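# Place the corner cone beside an extension cord

## Task

Locate the orange extension cord lying across one of the hall's aisles. Pick up the cone standing in a corner of the hall and set it upright on the floor right next to the cord. The robot must never roll over the cord. The task fails if the robot, or anything it holds, pushes or sets moving, strikes any fixed part of the hall other than the floor at speed, whether by driving, turning or swinging the arm. It also fails if the robot falls over or is left tilted.

## Robot and tools

ROBOT. TidyBot++: a mobile base 0.54 m long, 0.50 m wide and 0.38 m tall on four powered casters, carrying a single seven-joint arm with a two-finger gripper. The shoulder sits 0.12 m ahead of the base centre and 0.68 m above the floor. Segment lengths are 0.42 m (upper arm), 0.31 m (forearm) and 0.31 m (wrist to hand point). The arm begins folded with the hand pointing down. In that posture it reaches up to 0.08 m past the base front, with the elbow as high as 1.15 m. base_camera is fixed at the base front, about 0.34 m up and tilted downward, giving 644x364 images. wrist_camera is a fisheye on the hand that looks along the fingers, giving 644x476 images.

FRAMES. All lengths are in metres. Base frame: origin on the floor beneath the base centre, x forward, y left, z up. The odometry frame is the base frame as it stood when the scene began. base_odometry reports x, y and heading in that frame. Heading is in radians, positive to the left, from -3.142 to 3.142. It comes only from wheel rotation, so slipping is counted as travel, and it drifts over many moves. base_tilt is in degrees, with forward and right counted positive.

move. Every argument is optional. base is one object holding any of these relative offsets, measured from where the base is when the command begins. translate_m: forward is positive, -2 to 2 m. strafe_m: left is positive, -2 to 2 m. rotate_rad: counter-clockwise seen from above is positive, -6.3 to 6.3. joints is one object of absolute targets, keyed by name, in radians. joint_2_rad ranges over ±2.249, where 0 is upper arm vertical and positive leans forward. joint_4_rad ranges over ±2.579; 0 is straight, and negative bends the forearm forward when joint_3_rad is 3.14. joint_6_rad ranges over ±2.099; negative bends the hand forward. joint_1_rad, joint_3_rad, joint_5_rad and joint_7_rad accept any angle but take the shorter way round. Positive joint_1_rad turns the arm clockwise from above, the opposite sense to heading. With the hand pointing down, joint_7_rad at 1.57 puts the fingers opening to the robot's left and right. gripper_pos is absolute, from 0 (open, about 85 mm gap) to 1 (closed). The gap is roughly 85 x (1 - gripper_pos) mm. target is one list of seven numbers giving an absolute hand pose in the base frame: x, y, z in metres, then quaternion qw, qx, qy, qz. The hand point lies midway between the finger pads. Its z axis runs out along the fingers, and the fingers close along its y axis. Alongside target, joints may hold only gripper_pos. speeds is one object that lowers top speeds for this call only: translate_m and strafe_m from 0.05 to 0.5 m/s, rotate_rad from 0.1 to 1.57 rad/s. When translate and strafe are combined, give a speed under only one of them. cameras is a list drawn from base_camera, wrist_camera and all; [] returns no images. blocking defaults to true, which waits until everything is at rest. With false the call returns after about 0.5 s while the motion continues. A later move overrides only the parts it names. No action may run longer than 15 s.

OTHER TOOLS. wait(seconds 0 to 10, cameras) only observes and returns state and images. stop(cameras) brakes every running motion. zoom_image(camera, region [x0, y0, x1, y1] in pixels, origin at top-left, at most 504 by 504) enlarges part of the latest image. read_manual(section "licences") returns licence text only. finished_scene(scene) ends the current scene by its number and cannot be undone.

RESULTS. move gives done or the worst status among the motions. base_status, joint_status and hand_status use these words: moving, done, off_target (resting away from target, possibly still pushing), not_followed, stopped, contact_stop, time_out, torque_fault, limit_stop_at_motor_heat. hand_pose is the measured hand pose. hand_target is where the commanded joints would put the hand. joint_positions lists the angles. motor_effort is in percent of maximum, with the peak of the last action in brackets. on_its_own lists motions the call did not command. pictures names the images in order. "joint command not followed" with "cause:" means a self-collision check withheld the arm. "pose unreachable" means a target was withheld. "ARM HIT" means the arm struck the base or itself. "MOTOR HOT" and "OVER-TEMPERATURE FAULT" report overheating. A refused call, or an unrequested contact_stop or time_out, cancels the remaining move, wait and finished_scene calls in that same reply.

HANDLING TIPS. Targets usually settle within about 3 cm. To correct, add (desired minus measured hand_pose) to the previous target. Under a load the arm sags. To hold a loaded hand still, resend hand_target rather than hand_pose. Closed fingertips reach about 20 mm beyond the hand point, so keep low fingers clear of the floor. When a held object touches down, hand_pose stops falling even though the commands keep going lower.

AVOID. Running over the cord. Driving or swinging quickly into walls or fixtures; the arm does not steer around obstacles and keeps pushing. Driving while the arm is caught above about 0.6 m, and swinging a stretched arm sideways, since either can tip the robot. Squeezing hard on something that still rests on a surface. Dropping the cone or releasing it while it moves. Torque spikes above 104.5 N m on joints 1-4 or 51.3 N m on joints 5-7, which freeze the arm for 10 s. Holding the arm stretched out for long, which overheats the motors.

Each tool is called after "Emit:" as name(argument=value, ...), one argument or row to a line, values as JSON.

## Session

Emit:
move(
)

Scene clock: 0.00 s.
base_odometry: x=+0.000 y=+0.000 heading=+0.000
base_tilt: forward=+0.2 right=-0.1
base_status: not commanded
joint_positions: joint_1_rad=-0.001 joint_2_rad=-0.310 joint_3_rad=+3.109 joint_4_rad=-2.511 joint_5_rad=-0.022 joint_6_rad=-0.922 joint_7_rad=+1.607 gripper_pos=+0.000
joint_status: not commanded
motor_effort: joint_1_rad=+0 joint_2_rad=-2 joint_3_rad=+2 joint_4_rad=+14 joint_5_rad=-1 joint_6_rad=+0 joint_7_rad=+0
hand_pose: x=+0.2496 y=+0.0102 z=+0.5858 quat_wxyz=(-0.004, +1.000, +0.028, +0.009) (m; base frame)
hand_target: x=+0.2500 y=+0.0102 z=+0.5860 quat_wxyz=(-0.004, +1.000, +0.028, +0.009) (m; base frame)
hand_status: not commanded
pictures: base_camera, wrist_camera

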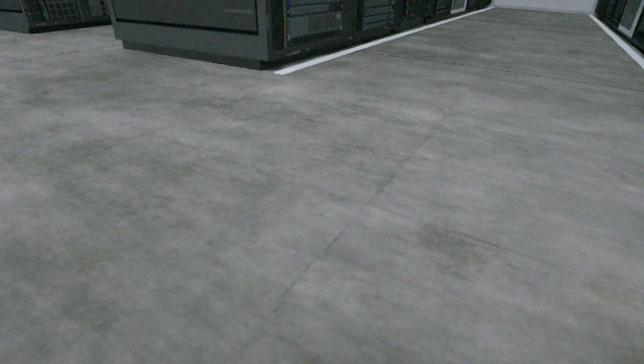

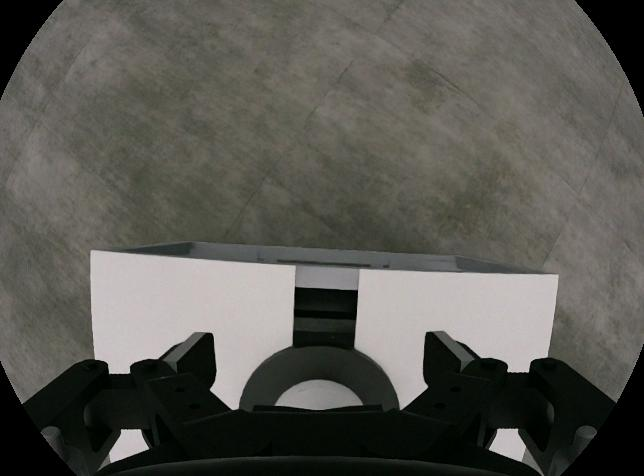

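Emit:
move(
  joints={"joint_1_rad": 0.0, "joint_2_rad": -0.3, "joint_3_rad": 3.14, "joint_4_rad": -0.8, "joint_5_rad": 0.0, "joint_6_rad": -1.35, "joint_7_rad": 1.57},
)

Scene clock: 20.43 s.
move: done
base_odometry: x=+0.000 y=+0.000 heading=+0.000
base_tilt: forward=+0.2 right=-0.1
base_status: not commanded
joint_positions: joint_1_rad=-0.001 joint_2_rad=-0.310 joint_3_rad=+3.128 joint_4_rad=-0.827 joint_5_rad=-0.022 joint_6_rad=-1.304 joint_7_rad=+1.607 gripper_pos=+0.000
joint_status: all done
motor_effort: joint_1_rad=+1(3) joint_2_rad=-1(11) joint_3_rad=+1(3) joint_4_rad=+15(22) joint_5_rad=-1(2) joint_6_rad=+9(10) joint_7_rad=+0(2)
hand_pose: x=+0.4475 y=+0.0154 z=+1.2783 quat_wxyz=(-0.002, +0.790, +0.026, +0.613) (m; base frame)
hand_target: x=+0.4446 y=+0.0021 z=+1.2739 quat_wxyz=(-0.001, +0.799, +0.000, +0.602) (m; base frame)
hand_status: not commanded
pictures: base_camera, wrist_camera
camera_calibration:
wrist_camera: T_world_to_cam=[[0.0495852, -0.998328, 0.0296915, -0.043541], [-0.283601, -0.0425779, -0.957997, 1.40078], [0.957659, 0.0390819, -0.285238, 0.0765936], [0, 0, 0, 1]] pos_world=[0.326072, 0.0131808, 1.36509]

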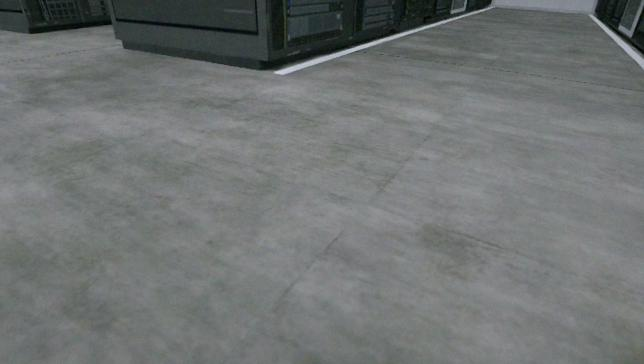

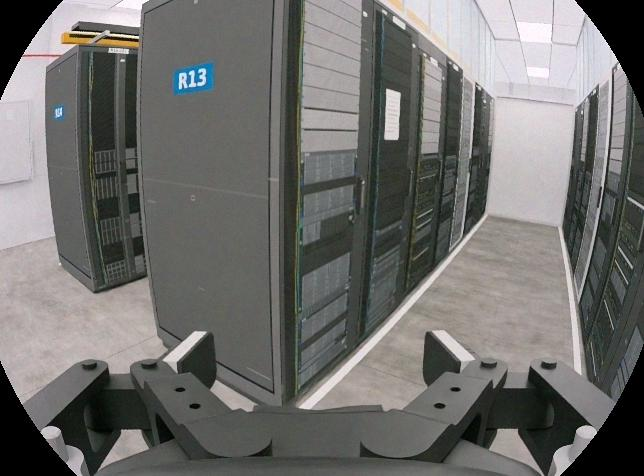

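Emit:
move(
  joints={"joint_1_rad": -1.2},
  cameras=["wrist_camera"],
)

Emit:
move(
  joints={"joint_1_rad": -2.4},
  cameras=["wrist_camera"],
)

Emit:
move(
  joints={"joint_1_rad": -3.6},
  cameras=["wrist_camera"],
)

Emit:
move(
  joints={"joint_1_rad": -4.8},
  cameras=["wrist_camera"],
)

Scene clock: 29.30 s.
move: done
base_odometry: x=+0.000 y=+0.000 heading=+0.000
base_tilt: forward=+0.2 right=-0.1
base_status: not commanded
joint_positions: joint_1_rad=-1.185 joint_2_rad=-0.310 joint_3_rad=+3.130 joint_4_rad=-0.827 joint_5_rad=-0.022 joint_6_rad=-1.306 joint_7_rad=+1.607 gripper_pos=+0.000
joint_status: all done
motor_effort: joint_1_rad=+1(3) joint_2_rad=-1(3) joint_3_rad=+1(2) joint_4_rad=+14(15) joint_5_rad=-1(1) joint_6_rad=+9(10) joint_7_rad=+0(1)
hand_pose: x=+0.2296 y=+0.3095 z=+1.2778 quat_wxyz=(-0.343, +0.642, +0.461, +0.507) (m; base frame)
hand_target: x=+0.2350 y=+0.3042 z=+1.2739 quat_wxyz=(-0.340, +0.659, +0.451, +0.496) (m; base frame)
hand_status: not commanded
pictures: wrist_camera
camera_calibration:
wrist_camera: T_world_to_cam=[[0.942639, -0.332551, 0.0290014, -0.149328], [-0.0693124, -0.279974, -0.957502, 1.37466], [0.326538, 0.900569, -0.286964, 0.154046], [0, 0, 0, 1]] pos_world=[0.185741, 0.196479, 1.36477]

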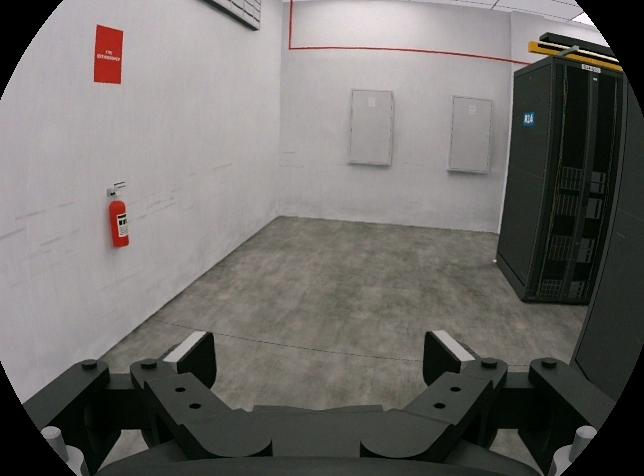

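Scene clock: 31.77 s.
move: done
base_odometry: x=+0.000 y=+0.000 heading=+0.000
base_tilt: forward=+0.2 right=-0.1
base_status: not commanded
joint_positions: joint_1_rad=-2.385 joint_2_rad=-0.310 joint_3_rad=+3.131 joint_4_rad=-0.827 joint_5_rad=-0.022 joint_6_rad=-1.306 joint_7_rad=+1.607 gripper_pos=+0.000
joint_status: all done
motor_effort: joint_1_rad=+1(3) joint_2_rad=-2(3) joint_3_rad=+1(2) joint_4_rad=+14(16) joint_5_rad=-1(1) joint_6_rad=+9(10) joint_7_rad=+0(0)
hand_pose: x=-0.1292 y=+0.2155 z=+1.2777 quat_wxyz=(-0.569, +0.270, +0.743, +0.225) (m; base frame)
hand_target: x=-0.1225 y=+0.2184 z=+1.2739 quat_wxyz=(-0.561, +0.289, +0.745, +0.218) (m; base frame)
hand_status: not commanded
pictures: wrist_camera
camera_calibration:
wrist_camera: T_world_to_cam=[[0.651897, 0.757759, 0.0288287, -0.11461], [0.235767, -0.166404, -0.957457, 1.33829], [-0.720724, 0.630961, -0.287133, 0.278899], [0, 0, 0, 1]] pos_world=[-0.0398021, 0.13357, 1.36474]

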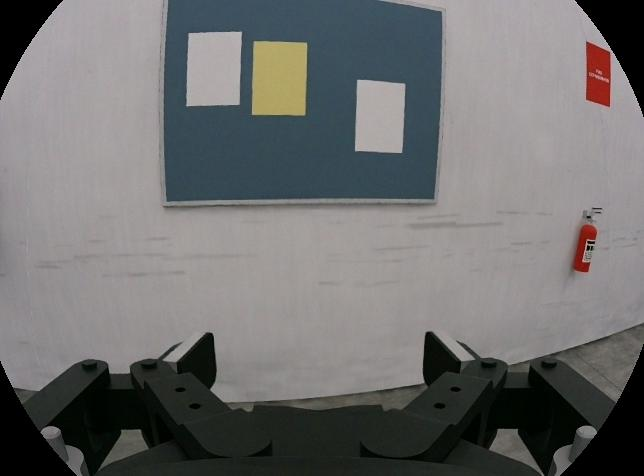

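Scene clock: 34.23 s.
move: done
base_odometry: x=+0.000 y=+0.000 heading=+0.000
base_tilt: forward=+0.2 right=-0.1
base_status: not commanded
joint_positions: joint_1_rad=-3.585 joint_2_rad=-0.310 joint_3_rad=+3.131 joint_4_rad=-0.827 joint_5_rad=-0.022 joint_6_rad=-1.307 joint_7_rad=+1.607 gripper_pos=+0.000
joint_status: all done
motor_effort: joint_1_rad=+1(2) joint_2_rad=-2(3) joint_3_rad=+1(2) joint_4_rad=+14(16) joint_5_rad=-1(1) joint_6_rad=+9(10) joint_7_rad=+0(0)
hand_pose: x=-0.1718 y=-0.1531 z=+1.2777 quat_wxyz=(-0.597, -0.197, +0.766, -0.136) (m; base frame)
hand_target: x=-0.1720 y=-0.1460 z=+1.2739 quat_wxyz=(-0.586, -0.182, +0.778, -0.137) (m; base frame)
hand_status: not commanded
pictures: wrist_camera
camera_calibration:
wrist_camera: T_world_to_cam=[[-0.469778, 0.882317, 0.0287373, 0.0189323], [0.240716, 0.15935, -0.957426, 1.33767], [-0.849332, -0.44286, -0.287246, 0.294358], [0, 0, 0, 1]] pos_world=[-0.0630956, -0.0995014, 1.36472]

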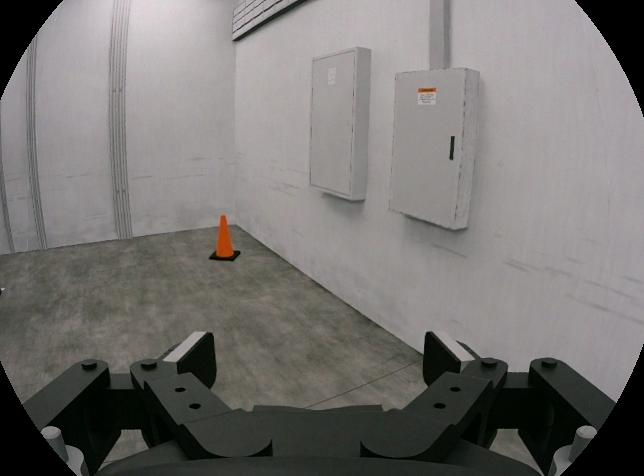

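Scene clock: 36.70 s.
move: done
base_odometry: x=+0.000 y=+0.000 heading=+0.000
base_tilt: forward=+0.2 right=-0.1
base_status: not commanded
joint_positions: joint_1_rad=-4.785 joint_2_rad=-0.310 joint_3_rad=+3.131 joint_4_rad=-0.827 joint_5_rad=-0.022 joint_6_rad=-1.307 joint_7_rad=+1.607 gripper_pos=+0.000
joint_status: all done
motor_effort: joint_1_rad=+0(2) joint_2_rad=-3(3) joint_3_rad=+1(2) joint_4_rad=+14(16) joint_5_rad=+0(1) joint_6_rad=+9(10) joint_7_rad=+0(0)
hand_pose: x=+0.1562 y=-0.3265 z=+1.2777 quat_wxyz=(-0.416, -0.595, +0.521, -0.449) (m; base frame)
hand_target: x=+0.1496 y=-0.3242 z=+1.2739 quat_wxyz=(-0.406, -0.589, +0.539, -0.444) (m; base frame)
hand_status: not commanded
pictures: wrist_camera
camera_calibration:
wrist_camera: T_world_to_cam=[[-0.992602, -0.117981, 0.0286738, 0.081192], [-0.061196, 0.28217, -0.957411, 1.37357], [0.104865, -0.952082, -0.287303, 0.180884], [0, 0, 0, 1]] pos_world=[0.14568, -0.205786, 1.36471]

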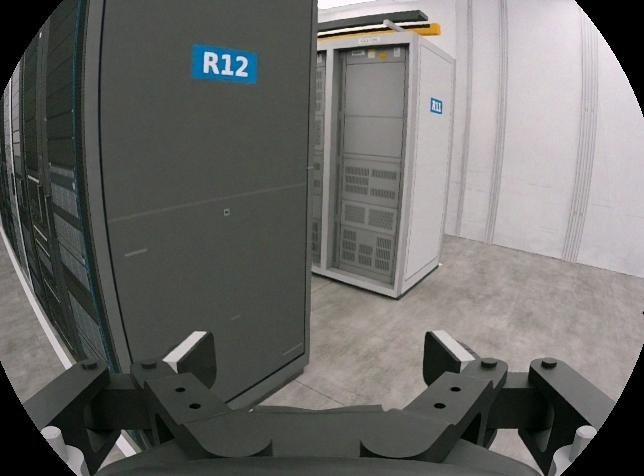

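Emit:
move(
  joints={"joint_1_rad": -6.2},
)

Emit:
zoom_image(
  camera="wrist_camera",
  region=[380, 180, 620, 360],
)

Emit:
zoom_image(
  camera="base_camera",
  region=[344, 0, 644, 120],
)

Scene clock: 58.93 s.
move: done
base_odometry: x=+0.000 y=+0.000 heading=+0.000
base_tilt: forward=+0.2 right=-0.1
base_status: not commanded
joint_positions: joint_1_rad=-6.185 joint_2_rad=-0.310 joint_3_rad=+3.131 joint_4_rad=-0.827 joint_5_rad=-0.022 joint_6_rad=-1.307 joint_7_rad=+1.607 gripper_pos=+0.000
joint_status: all done
motor_effort: joint_1_rad=+1(3) joint_2_rad=-2(3) joint_3_rad=+1(2) joint_4_rad=+14(15) joint_5_rad=-1(1) joint_6_rad=+9(10) joint_7_rad=+0(0)
hand_pose: x=+0.4471 y=-0.0189 z=+1.2777 quat_wxyz=(-0.029, -0.791, +0.015, -0.611) (m; base frame)
hand_target: x=+0.4436 y=-0.0249 z=+1.2739 quat_wxyz=(-0.025, -0.798, +0.033, -0.601) (m; base frame)
hand_status: not commanded
pictures: base_camera, wrist_camera
camera_calibration:
wrist_camera: T_world_to_cam=[[-0.0526179, -0.998204, 0.0286272, -0.0306332], [-0.28858, -0.0122445, -0.957377, 1.40059], [0.956009, -0.0586365, -0.287418, 0.0797548], [0, 0, 0, 1]] pos_world=[0.326324, -0.00875209, 1.36469]

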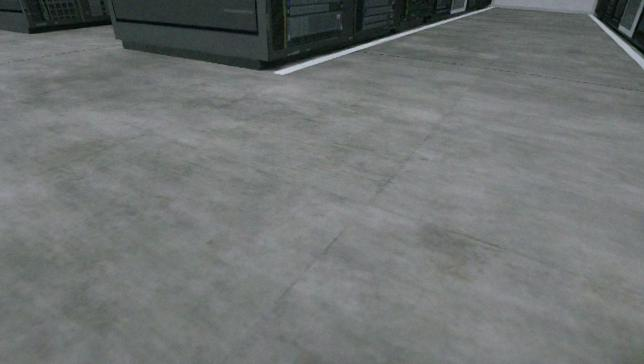

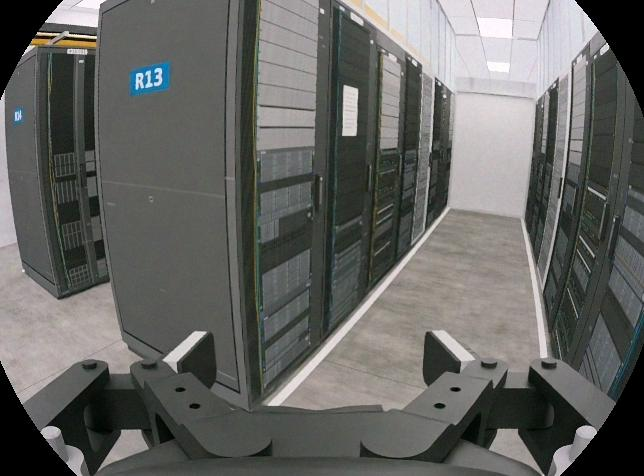

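Scaled by 2.100.

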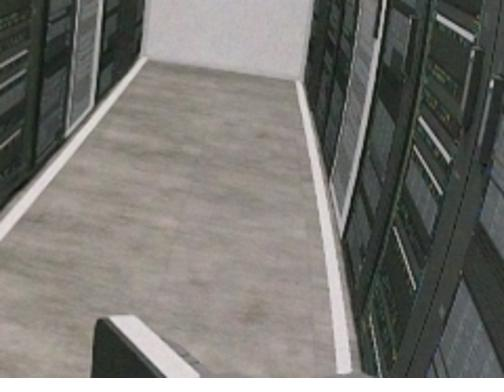

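Scaled by 1.680.

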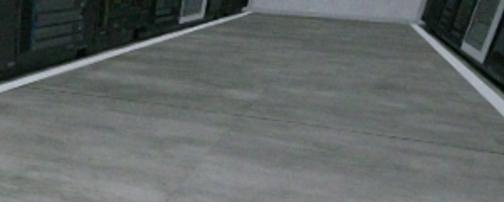

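Emit:
move(
  base={"rotate_rad": -0.543},
  joints={"joint_1_rad": -6.283},
)

Emit:
move(
  base={"strafe_m": -2.0},
)

Scene clock: 122.43 s.
move: done
base_odometry: x=+0.000 y=+0.000 heading=-0.543
base_tilt: forward=+0.2 right=-0.1
base_status: done
joint_positions: joint_1_rad=-6.272 joint_2_rad=-0.310 joint_3_rad=+3.137 joint_4_rad=-0.827 joint_5_rad=-0.022 joint_6_rad=-1.307 joint_7_rad=+1.607 gripper_pos=+0.000
joint_status: all done
motor_effort: joint_1_rad=+1(3) joint_2_rad=-2(3) joint_3_rad=+1(2) joint_4_rad=+15(16) joint_5_rad=-1(1) joint_6_rad=+9(10) joint_7_rad=+0(0)
hand_pose: x=+0.4476 y=+0.0065 z=+1.2777 quat_wxyz=(-0.003, -0.791, -0.016, -0.612) (m; base frame)
hand_target: x=+0.4446 y=+0.0021 z=+1.2739 quat_wxyz=(+0.000, -0.799, +0.000, -0.602) (m; base frame)
hand_status: not commanded
pictures: base_camera, wrist_camera
camera_calibration:
wrist_camera: T_world_to_cam=[[0.0280878, -0.999247, 0.0267695, -0.0389924], [-0.286684, -0.0337077, -0.957432, 1.40043], [0.957613, 0.0192178, -0.287415, 0.0795427], [0, 0, 0, 1]] pos_world=[0.326406, 0.00671371, 1.36472]

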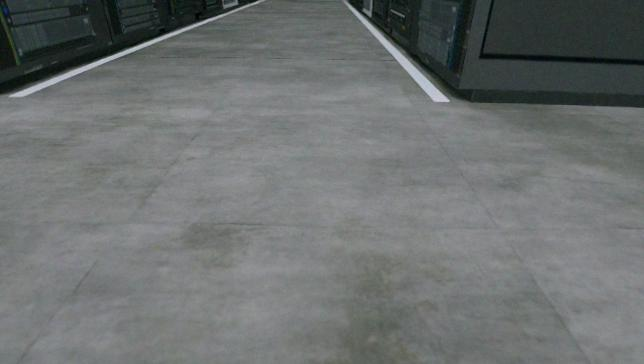

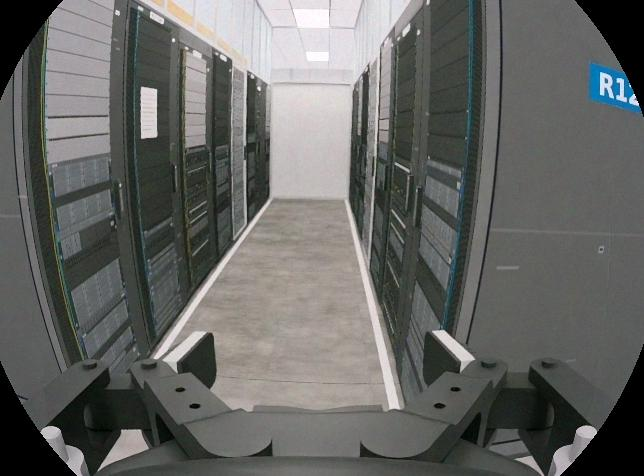

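Scene clock: 127.23 s.
move: done
base_odometry: x=-1.033 y=-1.713 heading=-0.543
base_tilt: forward=+0.2 right=-0.1
base_status: done
joint_positions: joint_1_rad=-6.272 joint_2_rad=-0.310 joint_3_rad=+3.139 joint_4_rad=-0.827 joint_5_rad=-0.022 joint_6_rad=-1.307 joint_7_rad=+1.607 gripper_pos=+0.000
joint_status: not commanded
motor_effort: joint_1_rad=+0(2) joint_2_rad=-2(3) joint_3_rad=+1(4) joint_4_rad=+14(16) joint_5_rad=-1(1) joint_6_rad=+10(10) joint_7_rad=+0(0)
hand_pose: x=+0.4476 y=+0.0056 z=+1.2777 quat_wxyz=(-0.004, -0.791, -0.015, -0.612) (m; base frame)
hand_target: x=+0.4446 y=+0.0021 z=+1.2739 quat_wxyz=(+0.000, -0.799, +0.000, -0.602) (m; base frame)
hand_status: not commanded
pictures: base_camera, wrist_camera
camera_calibration:
wrist_camera: T_world_to_cam=[[0.0263982, -0.999306, 0.0262653, -0.0384856], [-0.286793, -0.0327408, -0.957433, 1.40045], [0.957629, 0.0177418, -0.287459, 0.0795934], [0, 0, 0, 1]] pos_world=[0.326434, 0.00598069, 1.36472]

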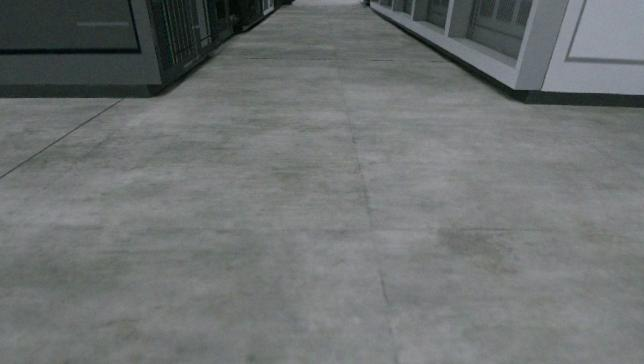

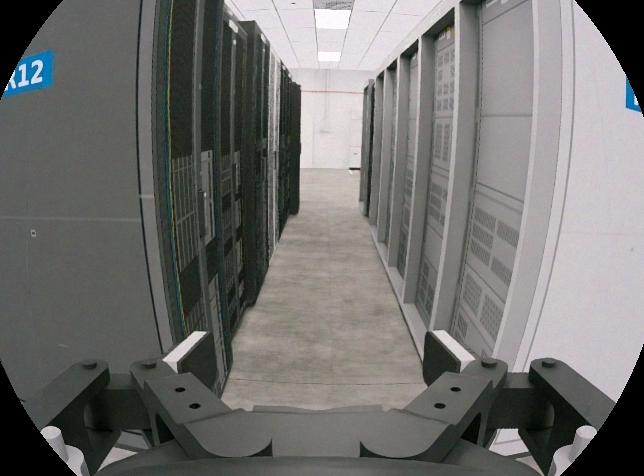

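Emit:
zoom_image(
  camera="wrist_camera",
  region=[220, 130, 440, 300],
)

Emit:
move(
  base={"strafe_m": -1.8},
)

Scaled by 2.291.

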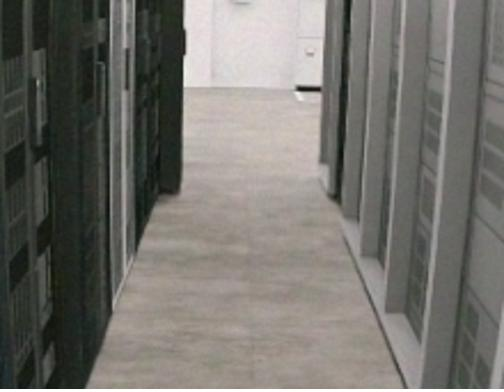

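Scene clock: 141.07 s.
move: done
base_odometry: x=-1.964 y=-3.254 heading=-0.544
base_tilt: forward=+0.2 right=-0.1
base_status: done
joint_positions: joint_1_rad=-6.272 joint_2_rad=-0.310 joint_3_rad=+3.140 joint_4_rad=-0.827 joint_5_rad=-0.022 joint_6_rad=-1.307 joint_7_rad=+1.607 gripper_pos=+0.000
joint_status: not commanded
motor_effort: joint_1_rad=+1(2) joint_2_rad=-2(3) joint_3_rad=+1(3) joint_4_rad=+14(15) joint_5_rad=-1(1) joint_6_rad=+9(10) joint_7_rad=+0(1)
hand_pose: x=+0.4476 y=+0.0053 z=+1.2776 quat_wxyz=(-0.004, -0.791, -0.015, -0.612) (m; base frame)
hand_target: x=+0.4446 y=+0.0021 z=+1.2739 quat_wxyz=(+0.000, -0.799, +0.000, -0.602) (m; base frame)
hand_status: not commanded
pictures: base_camera, wrist_camera
camera_calibration:
wrist_camera: T_world_to_cam=[[0.0257917, -0.999326, 0.0261057, -0.0383226], [-0.286928, -0.0324158, -0.957404, 1.40043], [0.957605, 0.0172026, -0.287571, 0.0797468], [0, 0, 0, 1]] pos_world=[0.326444, 0.00572737, 1.36471]

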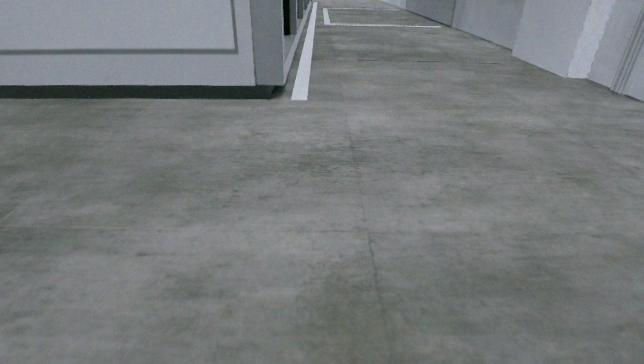

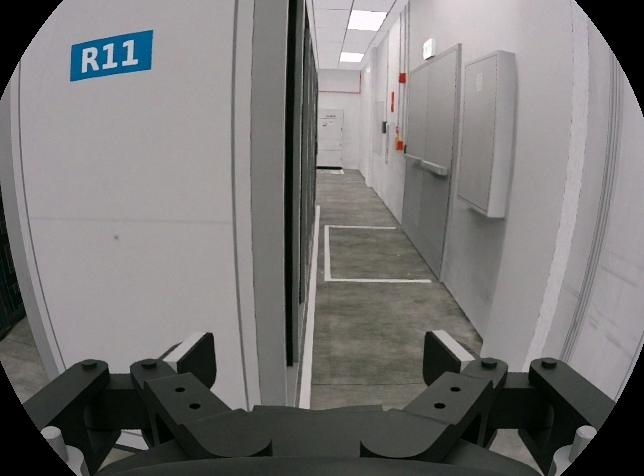

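Emit:
zoom_image(
  camera="wrist_camera",
  region=[290, 90, 450, 240],
)

Scaled by 3.150.

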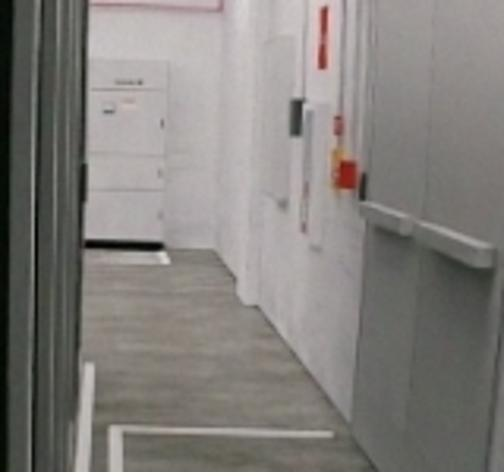

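Emit:
move(
  base={"rotate_rad": 2.99},
  joints={"joint_1_rad": -6.283, "joint_2_rad": 0.2, "joint_3_rad": 3.14, "joint_4_rad": -2.2, "joint_5_rad": 0.0, "joint_6_rad": -0.74, "joint_7_rad": 1.57},
)

Scene clock: 184.30 s.
move: done
base_odometry: x=-1.964 y=-3.254 heading=+2.446
base_tilt: forward=+0.2 right=-0.1
base_status: done
joint_positions: joint_1_rad=-6.279 joint_2_rad=+0.179 joint_3_rad=+3.142 joint_4_rad=-2.181 joint_5_rad=-0.022 joint_6_rad=-0.792 joint_7_rad=+1.607 gripper_pos=+0.000
joint_status: all done
motor_effort: joint_1_rad=+1(4) joint_2_rad=-18(26) joint_3_rad=+1(3) joint_4_rad=+13(21) joint_5_rad=-1(3) joint_6_rad=+1(10) joint_7_rad=+0(1)
hand_pose: x=+0.4124 y=+0.0049 z=+0.5617 quat_wxyz=(+0.008, -1.000, -0.008, +0.005) (m; base frame)
hand_target: x=+0.4154 y=+0.0018 z=+0.5511 quat_wxyz=(+0.000, -1.000, +0.000, -0.001) (m; base frame)
hand_status: not commanded
pictures: base_camera, wrist_camera
camera_calibration:
wrist_camera: T_world_to_cam=[[0.0187612, -0.999582, -0.0219803, 0.0107466], [-0.998693, -0.0197808, 0.0471275, 0.434072], [-0.0475426, 0.0210674, -0.998647, 0.721507], [0, 0, 0, 1]] pos_world=[0.467605, 0.00412814, 0.700311]

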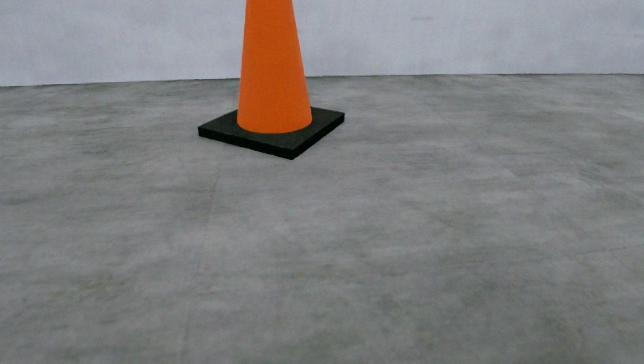

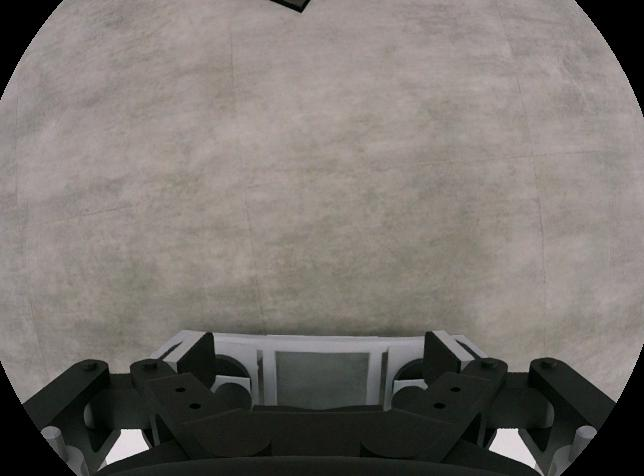

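Emit:
move(
  base={"rotate_rad": 0.105},
  cameras=[],
)

Emit:
move(
  base={"translate_m": 0.49},
  speeds={"translate_m": 0.3},
)

Scene clock: 207.80 s.
move: done
base_odometry: x=-1.964 y=-3.254 heading=+2.550
base_tilt: forward=+0.2 right=-0.1
base_status: done
joint_positions: joint_1_rad=-6.284 joint_2_rad=+0.179 joint_3_rad=+3.138 joint_4_rad=-2.181 joint_5_rad=-0.022 joint_6_rad=-0.791 joint_7_rad=+1.607 gripper_pos=+0.000
joint_status: not commanded
motor_effort: joint_1_rad=+1(3) joint_2_rad=-18(19) joint_3_rad=+1(2) joint_4_rad=+12(14) joint_5_rad=-1(1) joint_6_rad=+1(1) joint_7_rad=+0(0)
hand_pose: x=+0.4125 y=+0.0077 z=+0.5617 quat_wxyz=(+0.008, -1.000, -0.013, +0.004) (m; base frame)
hand_target: x=+0.4154 y=+0.0018 z=+0.5511 quat_wxyz=(+0.000, -1.000, +0.000, -0.001) (m; base frame)
hand_status: not commanded
pictures: none
No camera images: "cameras" was empty.

Scene clock: 210.30 s.
move: done
base_odometry: x=-2.371 y=-2.980 heading=+2.551
base_tilt: forward=+0.2 right=-0.1
base_status: done
joint_positions: joint_1_rad=-6.284 joint_2_rad=+0.185 joint_3_rad=+3.138 joint_4_rad=-2.188 joint_5_rad=-0.022 joint_6_rad=-0.785 joint_7_rad=+1.607 gripper_pos=+0.000
joint_status: not commanded
motor_effort: joint_1_rad=+1(2) joint_2_rad=-19(21) joint_3_rad=+0(1) joint_4_rad=+13(15) joint_5_rad=-1(1) joint_6_rad=+0(2) joint_7_rad=+0(0)
hand_pose: x=+0.4098 y=+0.0076 z=+0.5583 quat_wxyz=(+0.008, -1.000, -0.012, +0.008) (m; base frame)
hand_target: x=+0.4154 y=+0.0018 z=+0.5511 quat_wxyz=(+0.000, -1.000, +0.000, -0.001) (m; base frame)
hand_status: not commanded
pictures: base_camera, wrist_camera
camera_calibration:
wrist_camera: T_world_to_cam=[[0.0277257, -0.999357, -0.0227449, 0.0102217], [-0.998141, -0.0289132, 0.0536555, 0.427849], [-0.0542787, 0.0212149, -0.9983, 0.72053], [0, 0, 0, 1]] pos_world=[0.465879, 0.00729961, 0.696581]

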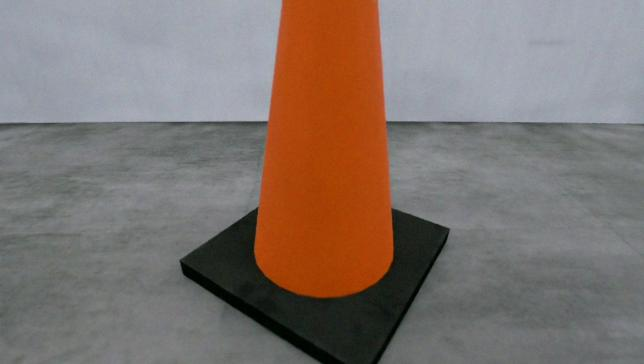

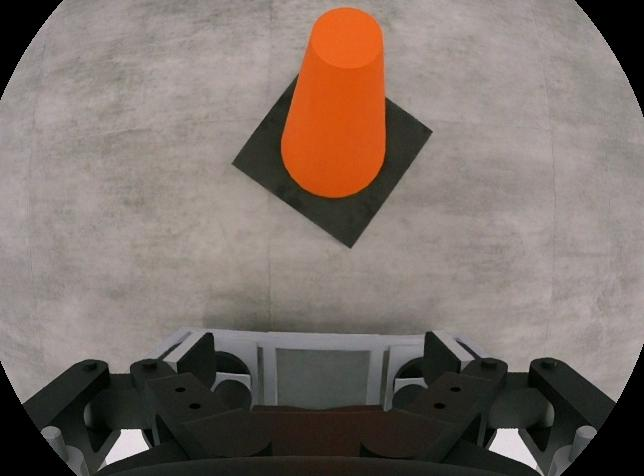

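Emit:
move(
  joints={"joint_1_rad": -6.258, "joint_2_rad": 0.556, "joint_3_rad": 3.14, "joint_4_rad": -1.70, "joint_5_rad": 0.02, "joint_6_rad": -0.86, "joint_7_rad": 1.545},
)

Scene clock: 262.90 s.
move: done
base_odometry: x=-2.371 y=-2.980 heading=+2.551
base_tilt: forward=+0.2 right=-0.1
base_status: not commanded
joint_positions: joint_1_rad=-6.273 joint_2_rad=+0.532 joint_3_rad=+3.138 joint_4_rad=-1.730 joint_5_rad=-0.018 joint_6_rad=-0.809 joint_7_rad=+1.598 gripper_pos=+0.000
joint_status: all done
motor_effort: joint_1_rad=+1(2) joint_2_rad=-33(33) joint_3_rad=+0(2) joint_4_rad=+14(15) joint_5_rad=-1(2) joint_6_rad=+2(2) joint_7_rad=+0(1)
hand_pose: x=+0.5968 y=+0.0021 z=+0.5339 quat_wxyz=(+0.007, -0.999, -0.004, -0.036) (m; base frame)
hand_target: x=+0.5922 y=-0.0145 z=+0.5291 quat_wxyz=(-0.007, -1.000, +0.018, -0.013) (m; base frame)
hand_status: not commanded
pictures: base_camera, wrist_camera
camera_calibration:
wrist_camera: T_world_to_cam=[[0.0117362, -0.999738, -0.0196515, 0.00689528], [-0.999369, -0.0110687, -0.0337375, 0.663099], [0.0335111, 0.020035, -0.999238, 0.654548], [0, 0, 0, 1]] pos_world=[0.640665, 0.00111922, 0.676556]

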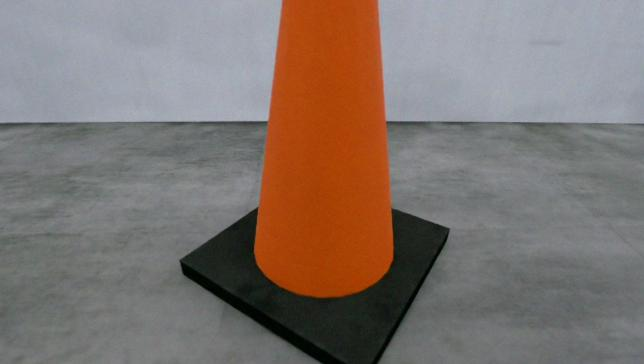

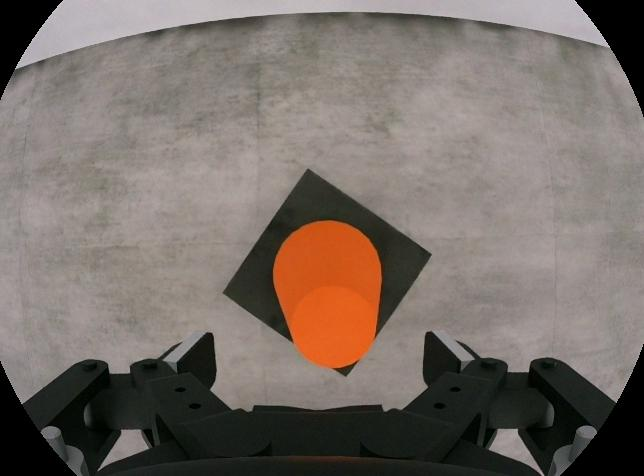

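Emit:
move(
  joints={"joint_1_rad": -6.243, "joint_2_rad": 0.675, "joint_3_rad": 3.14, "joint_4_rad": -1.712, "joint_5_rad": 0.03, "joint_6_rad": -0.80, "joint_7_rad": 1.545},
)

Scene clock: 287.90 s.
move: done
base_odometry: x=-2.371 y=-2.980 heading=+2.551
base_tilt: forward=+0.2 right=-0.1
base_status: not commanded
joint_positions: joint_1_rad=-6.256 joint_2_rad=+0.661 joint_3_rad=+3.138 joint_4_rad=-1.730 joint_5_rad=-0.008 joint_6_rad=-0.810 joint_7_rad=+1.598 gripper_pos=+0.000
joint_status: all done
motor_effort: joint_1_rad=+1(2) joint_2_rad=-34(37) joint_3_rad=+0(1) joint_4_rad=+11(14) joint_5_rad=-1(2) joint_6_rad=+0(2) joint_7_rad=+0(1)
hand_pose: x=+0.5736 y=-0.0073 z=+0.4734 quat_wxyz=(+0.005, -1.000, +0.001, +0.029) (m; base frame)
hand_target: x=+0.5826 y=-0.0232 z=+0.4704 quat_wxyz=(-0.010, -0.999, +0.022, +0.023) (m; base frame)
hand_status: not commanded
pictures: base_camera, wrist_camera
camera_calibration:
wrist_camera: T_world_to_cam=[[-0.00025801, -0.999879, -0.0155816, 0.00151259], [-0.995375, -0.00124013, 0.0960619, 0.574019], [-0.0960696, 0.0155343, -0.995253, 0.667447], [0, 0, 0, 1]] pos_world=[0.635486, -0.00814409, 0.609161]

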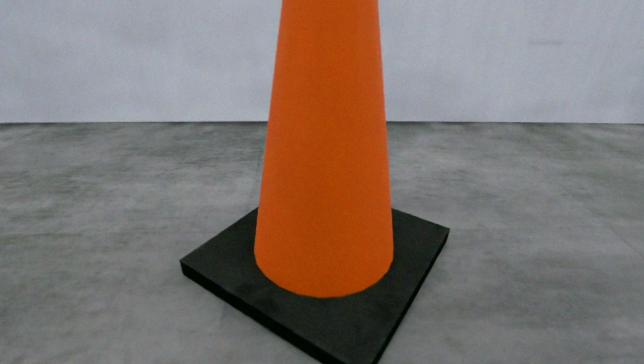

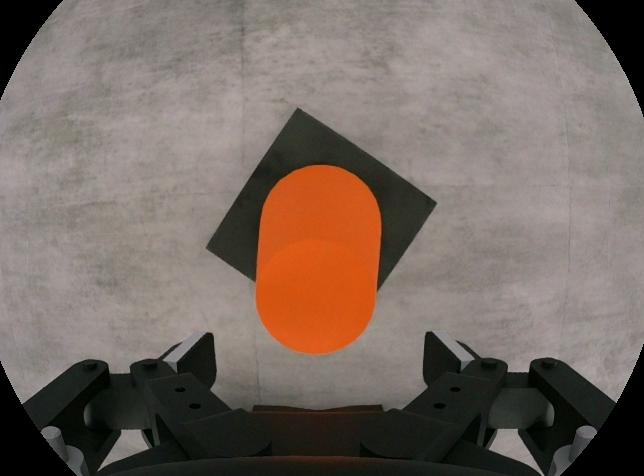

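Emit:
move(
  joints={"joint_1_rad": -6.249, "joint_2_rad": 0.765, "joint_3_rad": 3.14, "joint_4_rad": -1.738, "joint_5_rad": 0.03, "joint_6_rad": -0.583, "joint_7_rad": 1.545},
)

Scene clock: 300.03 s.
move: done
base_odometry: x=-2.371 y=-2.980 heading=+2.551
base_tilt: forward=+0.2 right=-0.1
base_status: not commanded
joint_positions: joint_1_rad=-6.256 joint_2_rad=+0.747 joint_3_rad=+3.138 joint_4_rad=-1.730 joint_5_rad=-0.008 joint_6_rad=-0.631 joint_7_rad=+1.598 gripper_pos=+0.000
joint_status: all done
motor_effort: joint_1_rad=+1(1) joint_2_rad=-36(38) joint_3_rad=+0(1) joint_4_rad=+10(13) joint_5_rad=-1(2) joint_6_rad=+1(2) joint_7_rad=+0(1)
hand_pose: x=+0.6091 y=-0.0085 z=+0.4319 quat_wxyz=(+0.003, -1.000, +0.002, -0.017) (m; base frame)
hand_target: x=+0.6147 y=-0.0199 z=+0.4222 quat_wxyz=(-0.008, -0.999, +0.017, -0.028) (m; base frame)
hand_status: not commanded
pictures: base_camera, wrist_camera
camera_calibration:
wrist_camera: T_world_to_cam=[[-0.000153125, -0.999924, -0.0122941, -0.00182034], [-0.99999, 0.0000978621, 0.00449558, 0.655748], [-0.00449403, 0.0122946, -0.999914, 0.575763], [0, 0, 0, 1]] pos_world=[0.658328, -0.00896316, 0.572743]

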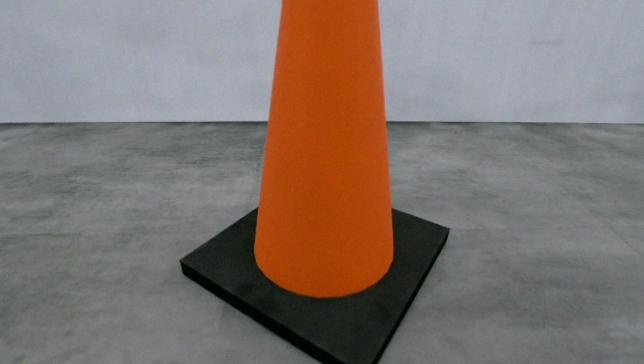

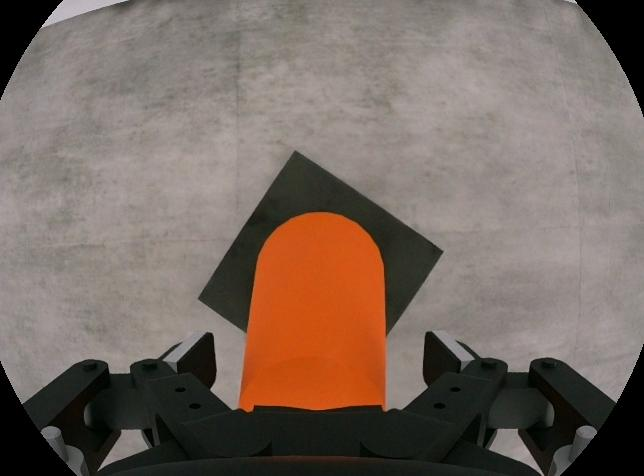

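Emit:
move(
  joints={"joint_4_rad": -1.797},
  cameras=["wrist_camera"],
)

Scene clock: 312.13 s.
move: done
base_odometry: x=-2.371 y=-2.980 heading=+2.551
base_tilt: forward=+0.2 right=-0.1
base_status: not commanded
joint_positions: joint_1_rad=-6.256 joint_2_rad=+0.747 joint_3_rad=+3.138 joint_4_rad=-1.786 joint_5_rad=-0.008 joint_6_rad=-0.629 joint_7_rad=+1.598 gripper_pos=+0.000
joint_status: all done
motor_effort: joint_1_rad=+1(2) joint_2_rad=-35(37) joint_3_rad=+0(0) joint_4_rad=+9(12) joint_5_rad=-1(1) joint_6_rad=+0(2) joint_7_rad=+0(0)
hand_pose: x=+0.5781 y=-0.0077 z=+0.4212 quat_wxyz=(+0.004, -1.000, +0.002, +0.010) (m; base frame)
hand_target: x=+0.5812 y=-0.0187 z=+0.4111 quat_wxyz=(-0.008, -1.000, +0.017, +0.002) (m; base frame)
hand_status: not commanded
pictures: wrist_camera
camera_calibration:
wrist_camera: T_world_to_cam=[[-0.000748884, -0.999908, -0.0135349, -0.000326169], [-0.998284, -0.000045083, 0.0585656, 0.601014], [-0.0585608, 0.0135555, -0.998192, 0.595509], [0, 0, 0, 1]] pos_world=[0.634856, -0.00837146, 0.559229]

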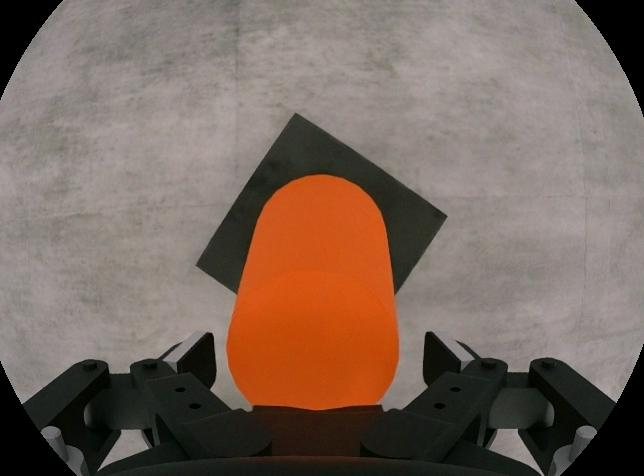

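Emit:
move(
  base={"translate_m": 0.012},
  speeds={"translate_m": 0.05},
  cameras=["wrist_camera"],
)

Scene clock: 322.20 s.
move: done
base_odometry: x=-2.381 y=-2.974 heading=+2.552
base_tilt: forward=+0.2 right=-0.1
base_status: done
joint_positions: joint_1_rad=-6.256 joint_2_rad=+0.748 joint_3_rad=+3.138 joint_4_rad=-1.786 joint_5_rad=-0.008 joint_6_rad=-0.628 joint_7_rad=+1.598 gripper_pos=+0.000
joint_status: not commanded
motor_effort: joint_1_rad=+0(2) joint_2_rad=-35(36) joint_3_rad=+0(1) joint_4_rad=+11(12) joint_5_rad=+0(1) joint_6_rad=+1(1) joint_7_rad=+0(0)
hand_pose: x=+0.5783 y=-0.0078 z=+0.4211 quat_wxyz=(+0.004, -1.000, +0.002, +0.010) (m; base frame)
hand_target: x=+0.5812 y=-0.0187 z=+0.4111 quat_wxyz=(-0.008, -1.000, +0.017, +0.002) (m; base frame)
hand_status: not commanded
pictures: wrist_camera
camera_calibration:
wrist_camera: T_world_to_cam=[[-0.000523833, -0.999911, -0.0133276, -0.000622075], [-0.998343, -0.000244078, 0.0575512, 0.6017], [-0.0575493, 0.0133357, -0.998254, 0.59486], [0, 0, 0, 1]] pos_world=[0.634936, -0.00840802, 0.559184]

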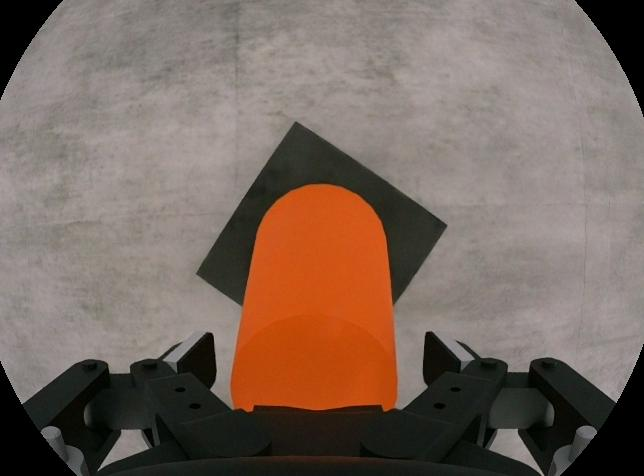

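Emit:
move(
  joints={"gripper_pos": 0.4},
  cameras=["wrist_camera"],
)

Scene clock: 328.17 s.
move: off_target
base_odometry: x=-2.381 y=-2.974 heading=+2.552
base_tilt: forward=+0.2 right=-0.1
base_status: not commanded
joint_positions: joint_1_rad=-6.256 joint_2_rad=+0.742 joint_3_rad=+3.135 joint_4_rad=-1.789 joint_5_rad=-0.007 joint_6_rad=-0.627 joint_7_rad=+1.598 gripper_pos=+0.357
joint_status: gripper_pos off_target (ended at +0.357, target +0.400)
motor_effort: joint_1_rad=+2(5) joint_2_rad=-33(36) joint_3_rad=+2(6) joint_4_rad=+10(14) joint_5_rad=+1(3) joint_6_rad=+2(5) joint_7_rad=+0(1)
hand_pose: x=+0.5786 y=-0.0067 z=+0.4232 quat_wxyz=(+0.004, -1.000, +0.001, +0.008) (m; base frame)
hand_target: x=+0.5812 y=-0.0187 z=+0.4111 quat_wxyz=(-0.008, -1.000, +0.017, +0.002) (m; base frame)
hand_status: not commanded
pictures: wrist_camera
camera_calibration:
wrist_camera: T_world_to_cam=[[0.000707199, -0.999887, -0.0150359, 0.000545016], [-0.998555, -0.001514, 0.053715, 0.603571], [-0.0537317, 0.0149762, -0.998443, 0.594783], [0, 0, 0, 1]] pos_world=[0.634658, -0.00744884, 0.561444]

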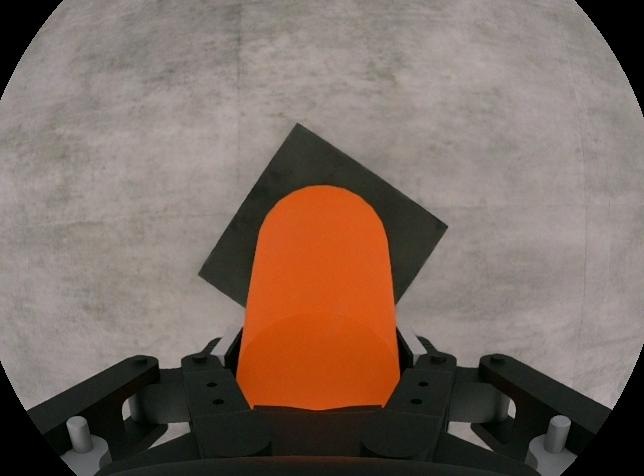

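Emit:
move(
  joints={"gripper_pos": 0.6},
  cameras=[],
)

Emit:
move(
  joints={"joint_1_rad": -6.249, "joint_2_rad": 0.68, "joint_3_rad": 3.14, "joint_4_rad": -1.83, "joint_5_rad": 0.03, "joint_6_rad": -0.70, "joint_7_rad": 1.545},
)

Scene clock: 337.70 s.
move: off_target
base_odometry: x=-2.381 y=-2.974 heading=+2.552
base_tilt: forward=+0.2 right=-0.1
base_status: not commanded
joint_positions: joint_1_rad=-6.256 joint_2_rad=+0.742 joint_3_rad=+3.135 joint_4_rad=-1.789 joint_5_rad=-0.007 joint_6_rad=-0.627 joint_7_rad=+1.597 gripper_pos=+0.357
joint_status: gripper_pos off_target (ended at +0.357, target +0.600)
motor_effort: joint_1_rad=+1(1) joint_2_rad=-33(34) joint_3_rad=+1(2) joint_4_rad=+10(12) joint_5_rad=+1(1) joint_6_rad=+2(3) joint_7_rad=+0(0)
hand_pose: x=+0.5785 y=-0.0066 z=+0.4231 quat_wxyz=(+0.005, -1.000, +0.001, +0.008) (m; base frame)
hand_target: x=+0.5812 y=-0.0187 z=+0.4111 quat_wxyz=(-0.008, -1.000, +0.017, +0.002) (m; base frame)
hand_status: not commanded
pictures: none
No camera images: "cameras" was empty.

Scene clock: 338.77 s.
move: off_target
base_odometry: x=-2.381 y=-2.974 heading=+2.552
base_tilt: forward=+0.2 right=-0.1
base_status: not commanded
joint_positions: joint_1_rad=-6.256 joint_2_rad=+0.724 joint_3_rad=+3.135 joint_4_rad=-1.830 joint_5_rad=-0.001 joint_6_rad=-0.646 joint_7_rad=+1.595 gripper_pos=+0.359
joint_status: joint_2_rad off_target (ended at +0.724, target +0.680); the others done
motor_effort: joint_1_rad=+0(3) joint_2_rad=-42(45) joint_3_rad=+0(2) joint_4_rad=+12(14) joint_5_rad=+0(2) joint_6_rad=-2(3) joint_7_rad=+0(1)
hand_pose: x=+0.5541 y=-0.0074 z=+0.4249 quat_wxyz=(+0.003, -1.000, +0.000, +0.029) (m; base frame)
hand_target: x=+0.5476 y=-0.0185 z=+0.4448 quat_wxyz=(-0.009, -0.999, +0.018, +0.034) (m; base frame)
hand_status: not commanded
pictures: base_camera, wrist_camera
camera_calibration:
wrist_camera: T_world_to_cam=[[0.00261818, -0.999922, -0.0122383, -0.00232954], [-0.99546, -0.00377046, 0.0951013, 0.559716], [-0.09514, 0.0119337, -0.995392, 0.616809], [0, 0, 0, 1]] pos_world=[0.615864, -0.0075798, 0.560709]

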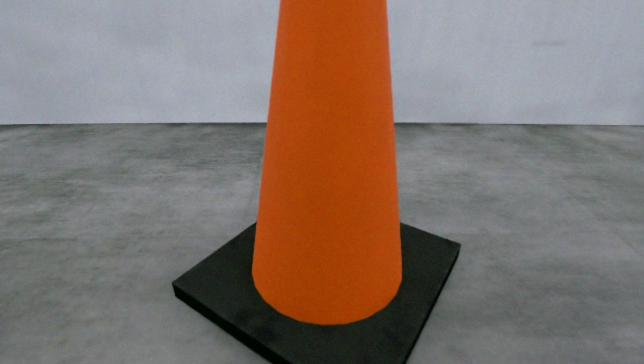

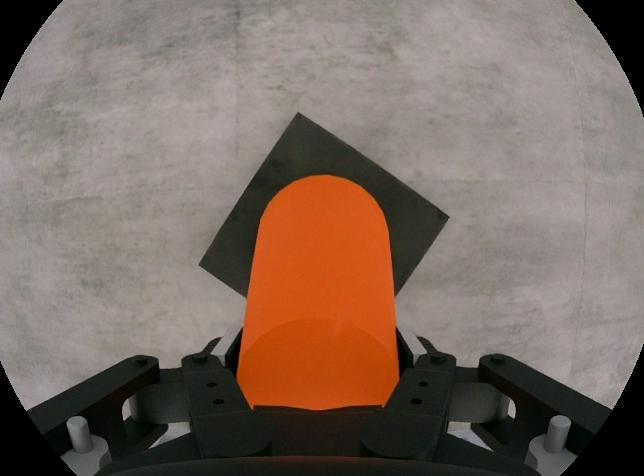

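Emit:
move(
  joints={"joint_1_rad": -6.249, "joint_2_rad": 0.60, "joint_3_rad": 3.14, "joint_4_rad": -1.80, "joint_5_rad": 0.03, "joint_6_rad": -0.75, "joint_7_rad": 1.545},
)

Scene clock: 347.90 s.
move: off_target
base_odometry: x=-2.381 y=-2.974 heading=+2.552
base_tilt: forward=+0.2 right=-0.1
base_status: not commanded
joint_positions: joint_1_rad=-6.256 joint_2_rad=+0.651 joint_3_rad=+3.135 joint_4_rad=-1.829 joint_5_rad=-0.001 joint_6_rad=-0.704 joint_7_rad=+1.595 gripper_pos=+0.359
joint_status: joint_2_rad off_target (ended at +0.651, target +0.600); the others done
motor_effort: joint_1_rad=+0(2) joint_2_rad=-43(46) joint_3_rad=+0(1) joint_4_rad=+12(16) joint_5_rad=-1(2) joint_6_rad=-2(3) joint_7_rad=+0(1)
hand_pose: x=+0.5535 y=-0.0074 z=+0.4573 quat_wxyz=(+0.003, -1.000, +0.000, +0.021) (m; base frame)
hand_target: x=+0.5660 y=-0.0195 z=+0.4860 quat_wxyz=(-0.010, -1.000, +0.018, +0.004) (m; base frame)
hand_status: not commanded
pictures: base_camera, wrist_camera
camera_calibration:
wrist_camera: T_world_to_cam=[[0.00305382, -0.999928, -0.0115727, -0.00253634], [-0.996726, -0.00397868, 0.0807571, 0.563339], [-0.0807973, 0.0112882, -0.996667, 0.641694], [0, 0, 0, 1]] pos_world=[0.613349, -0.00753837, 0.594032]

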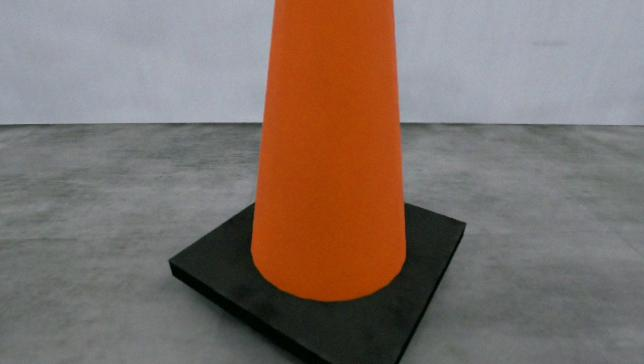

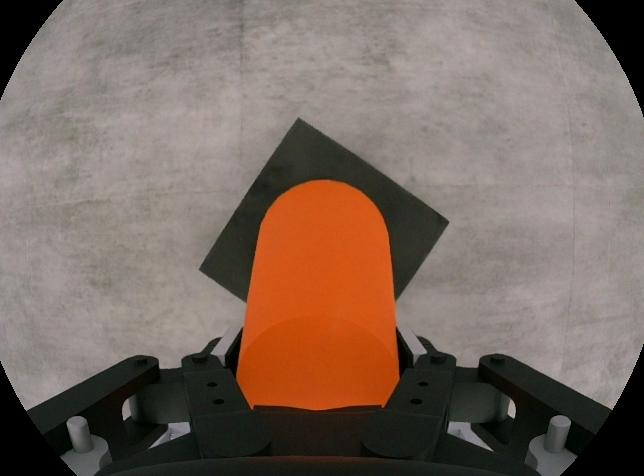

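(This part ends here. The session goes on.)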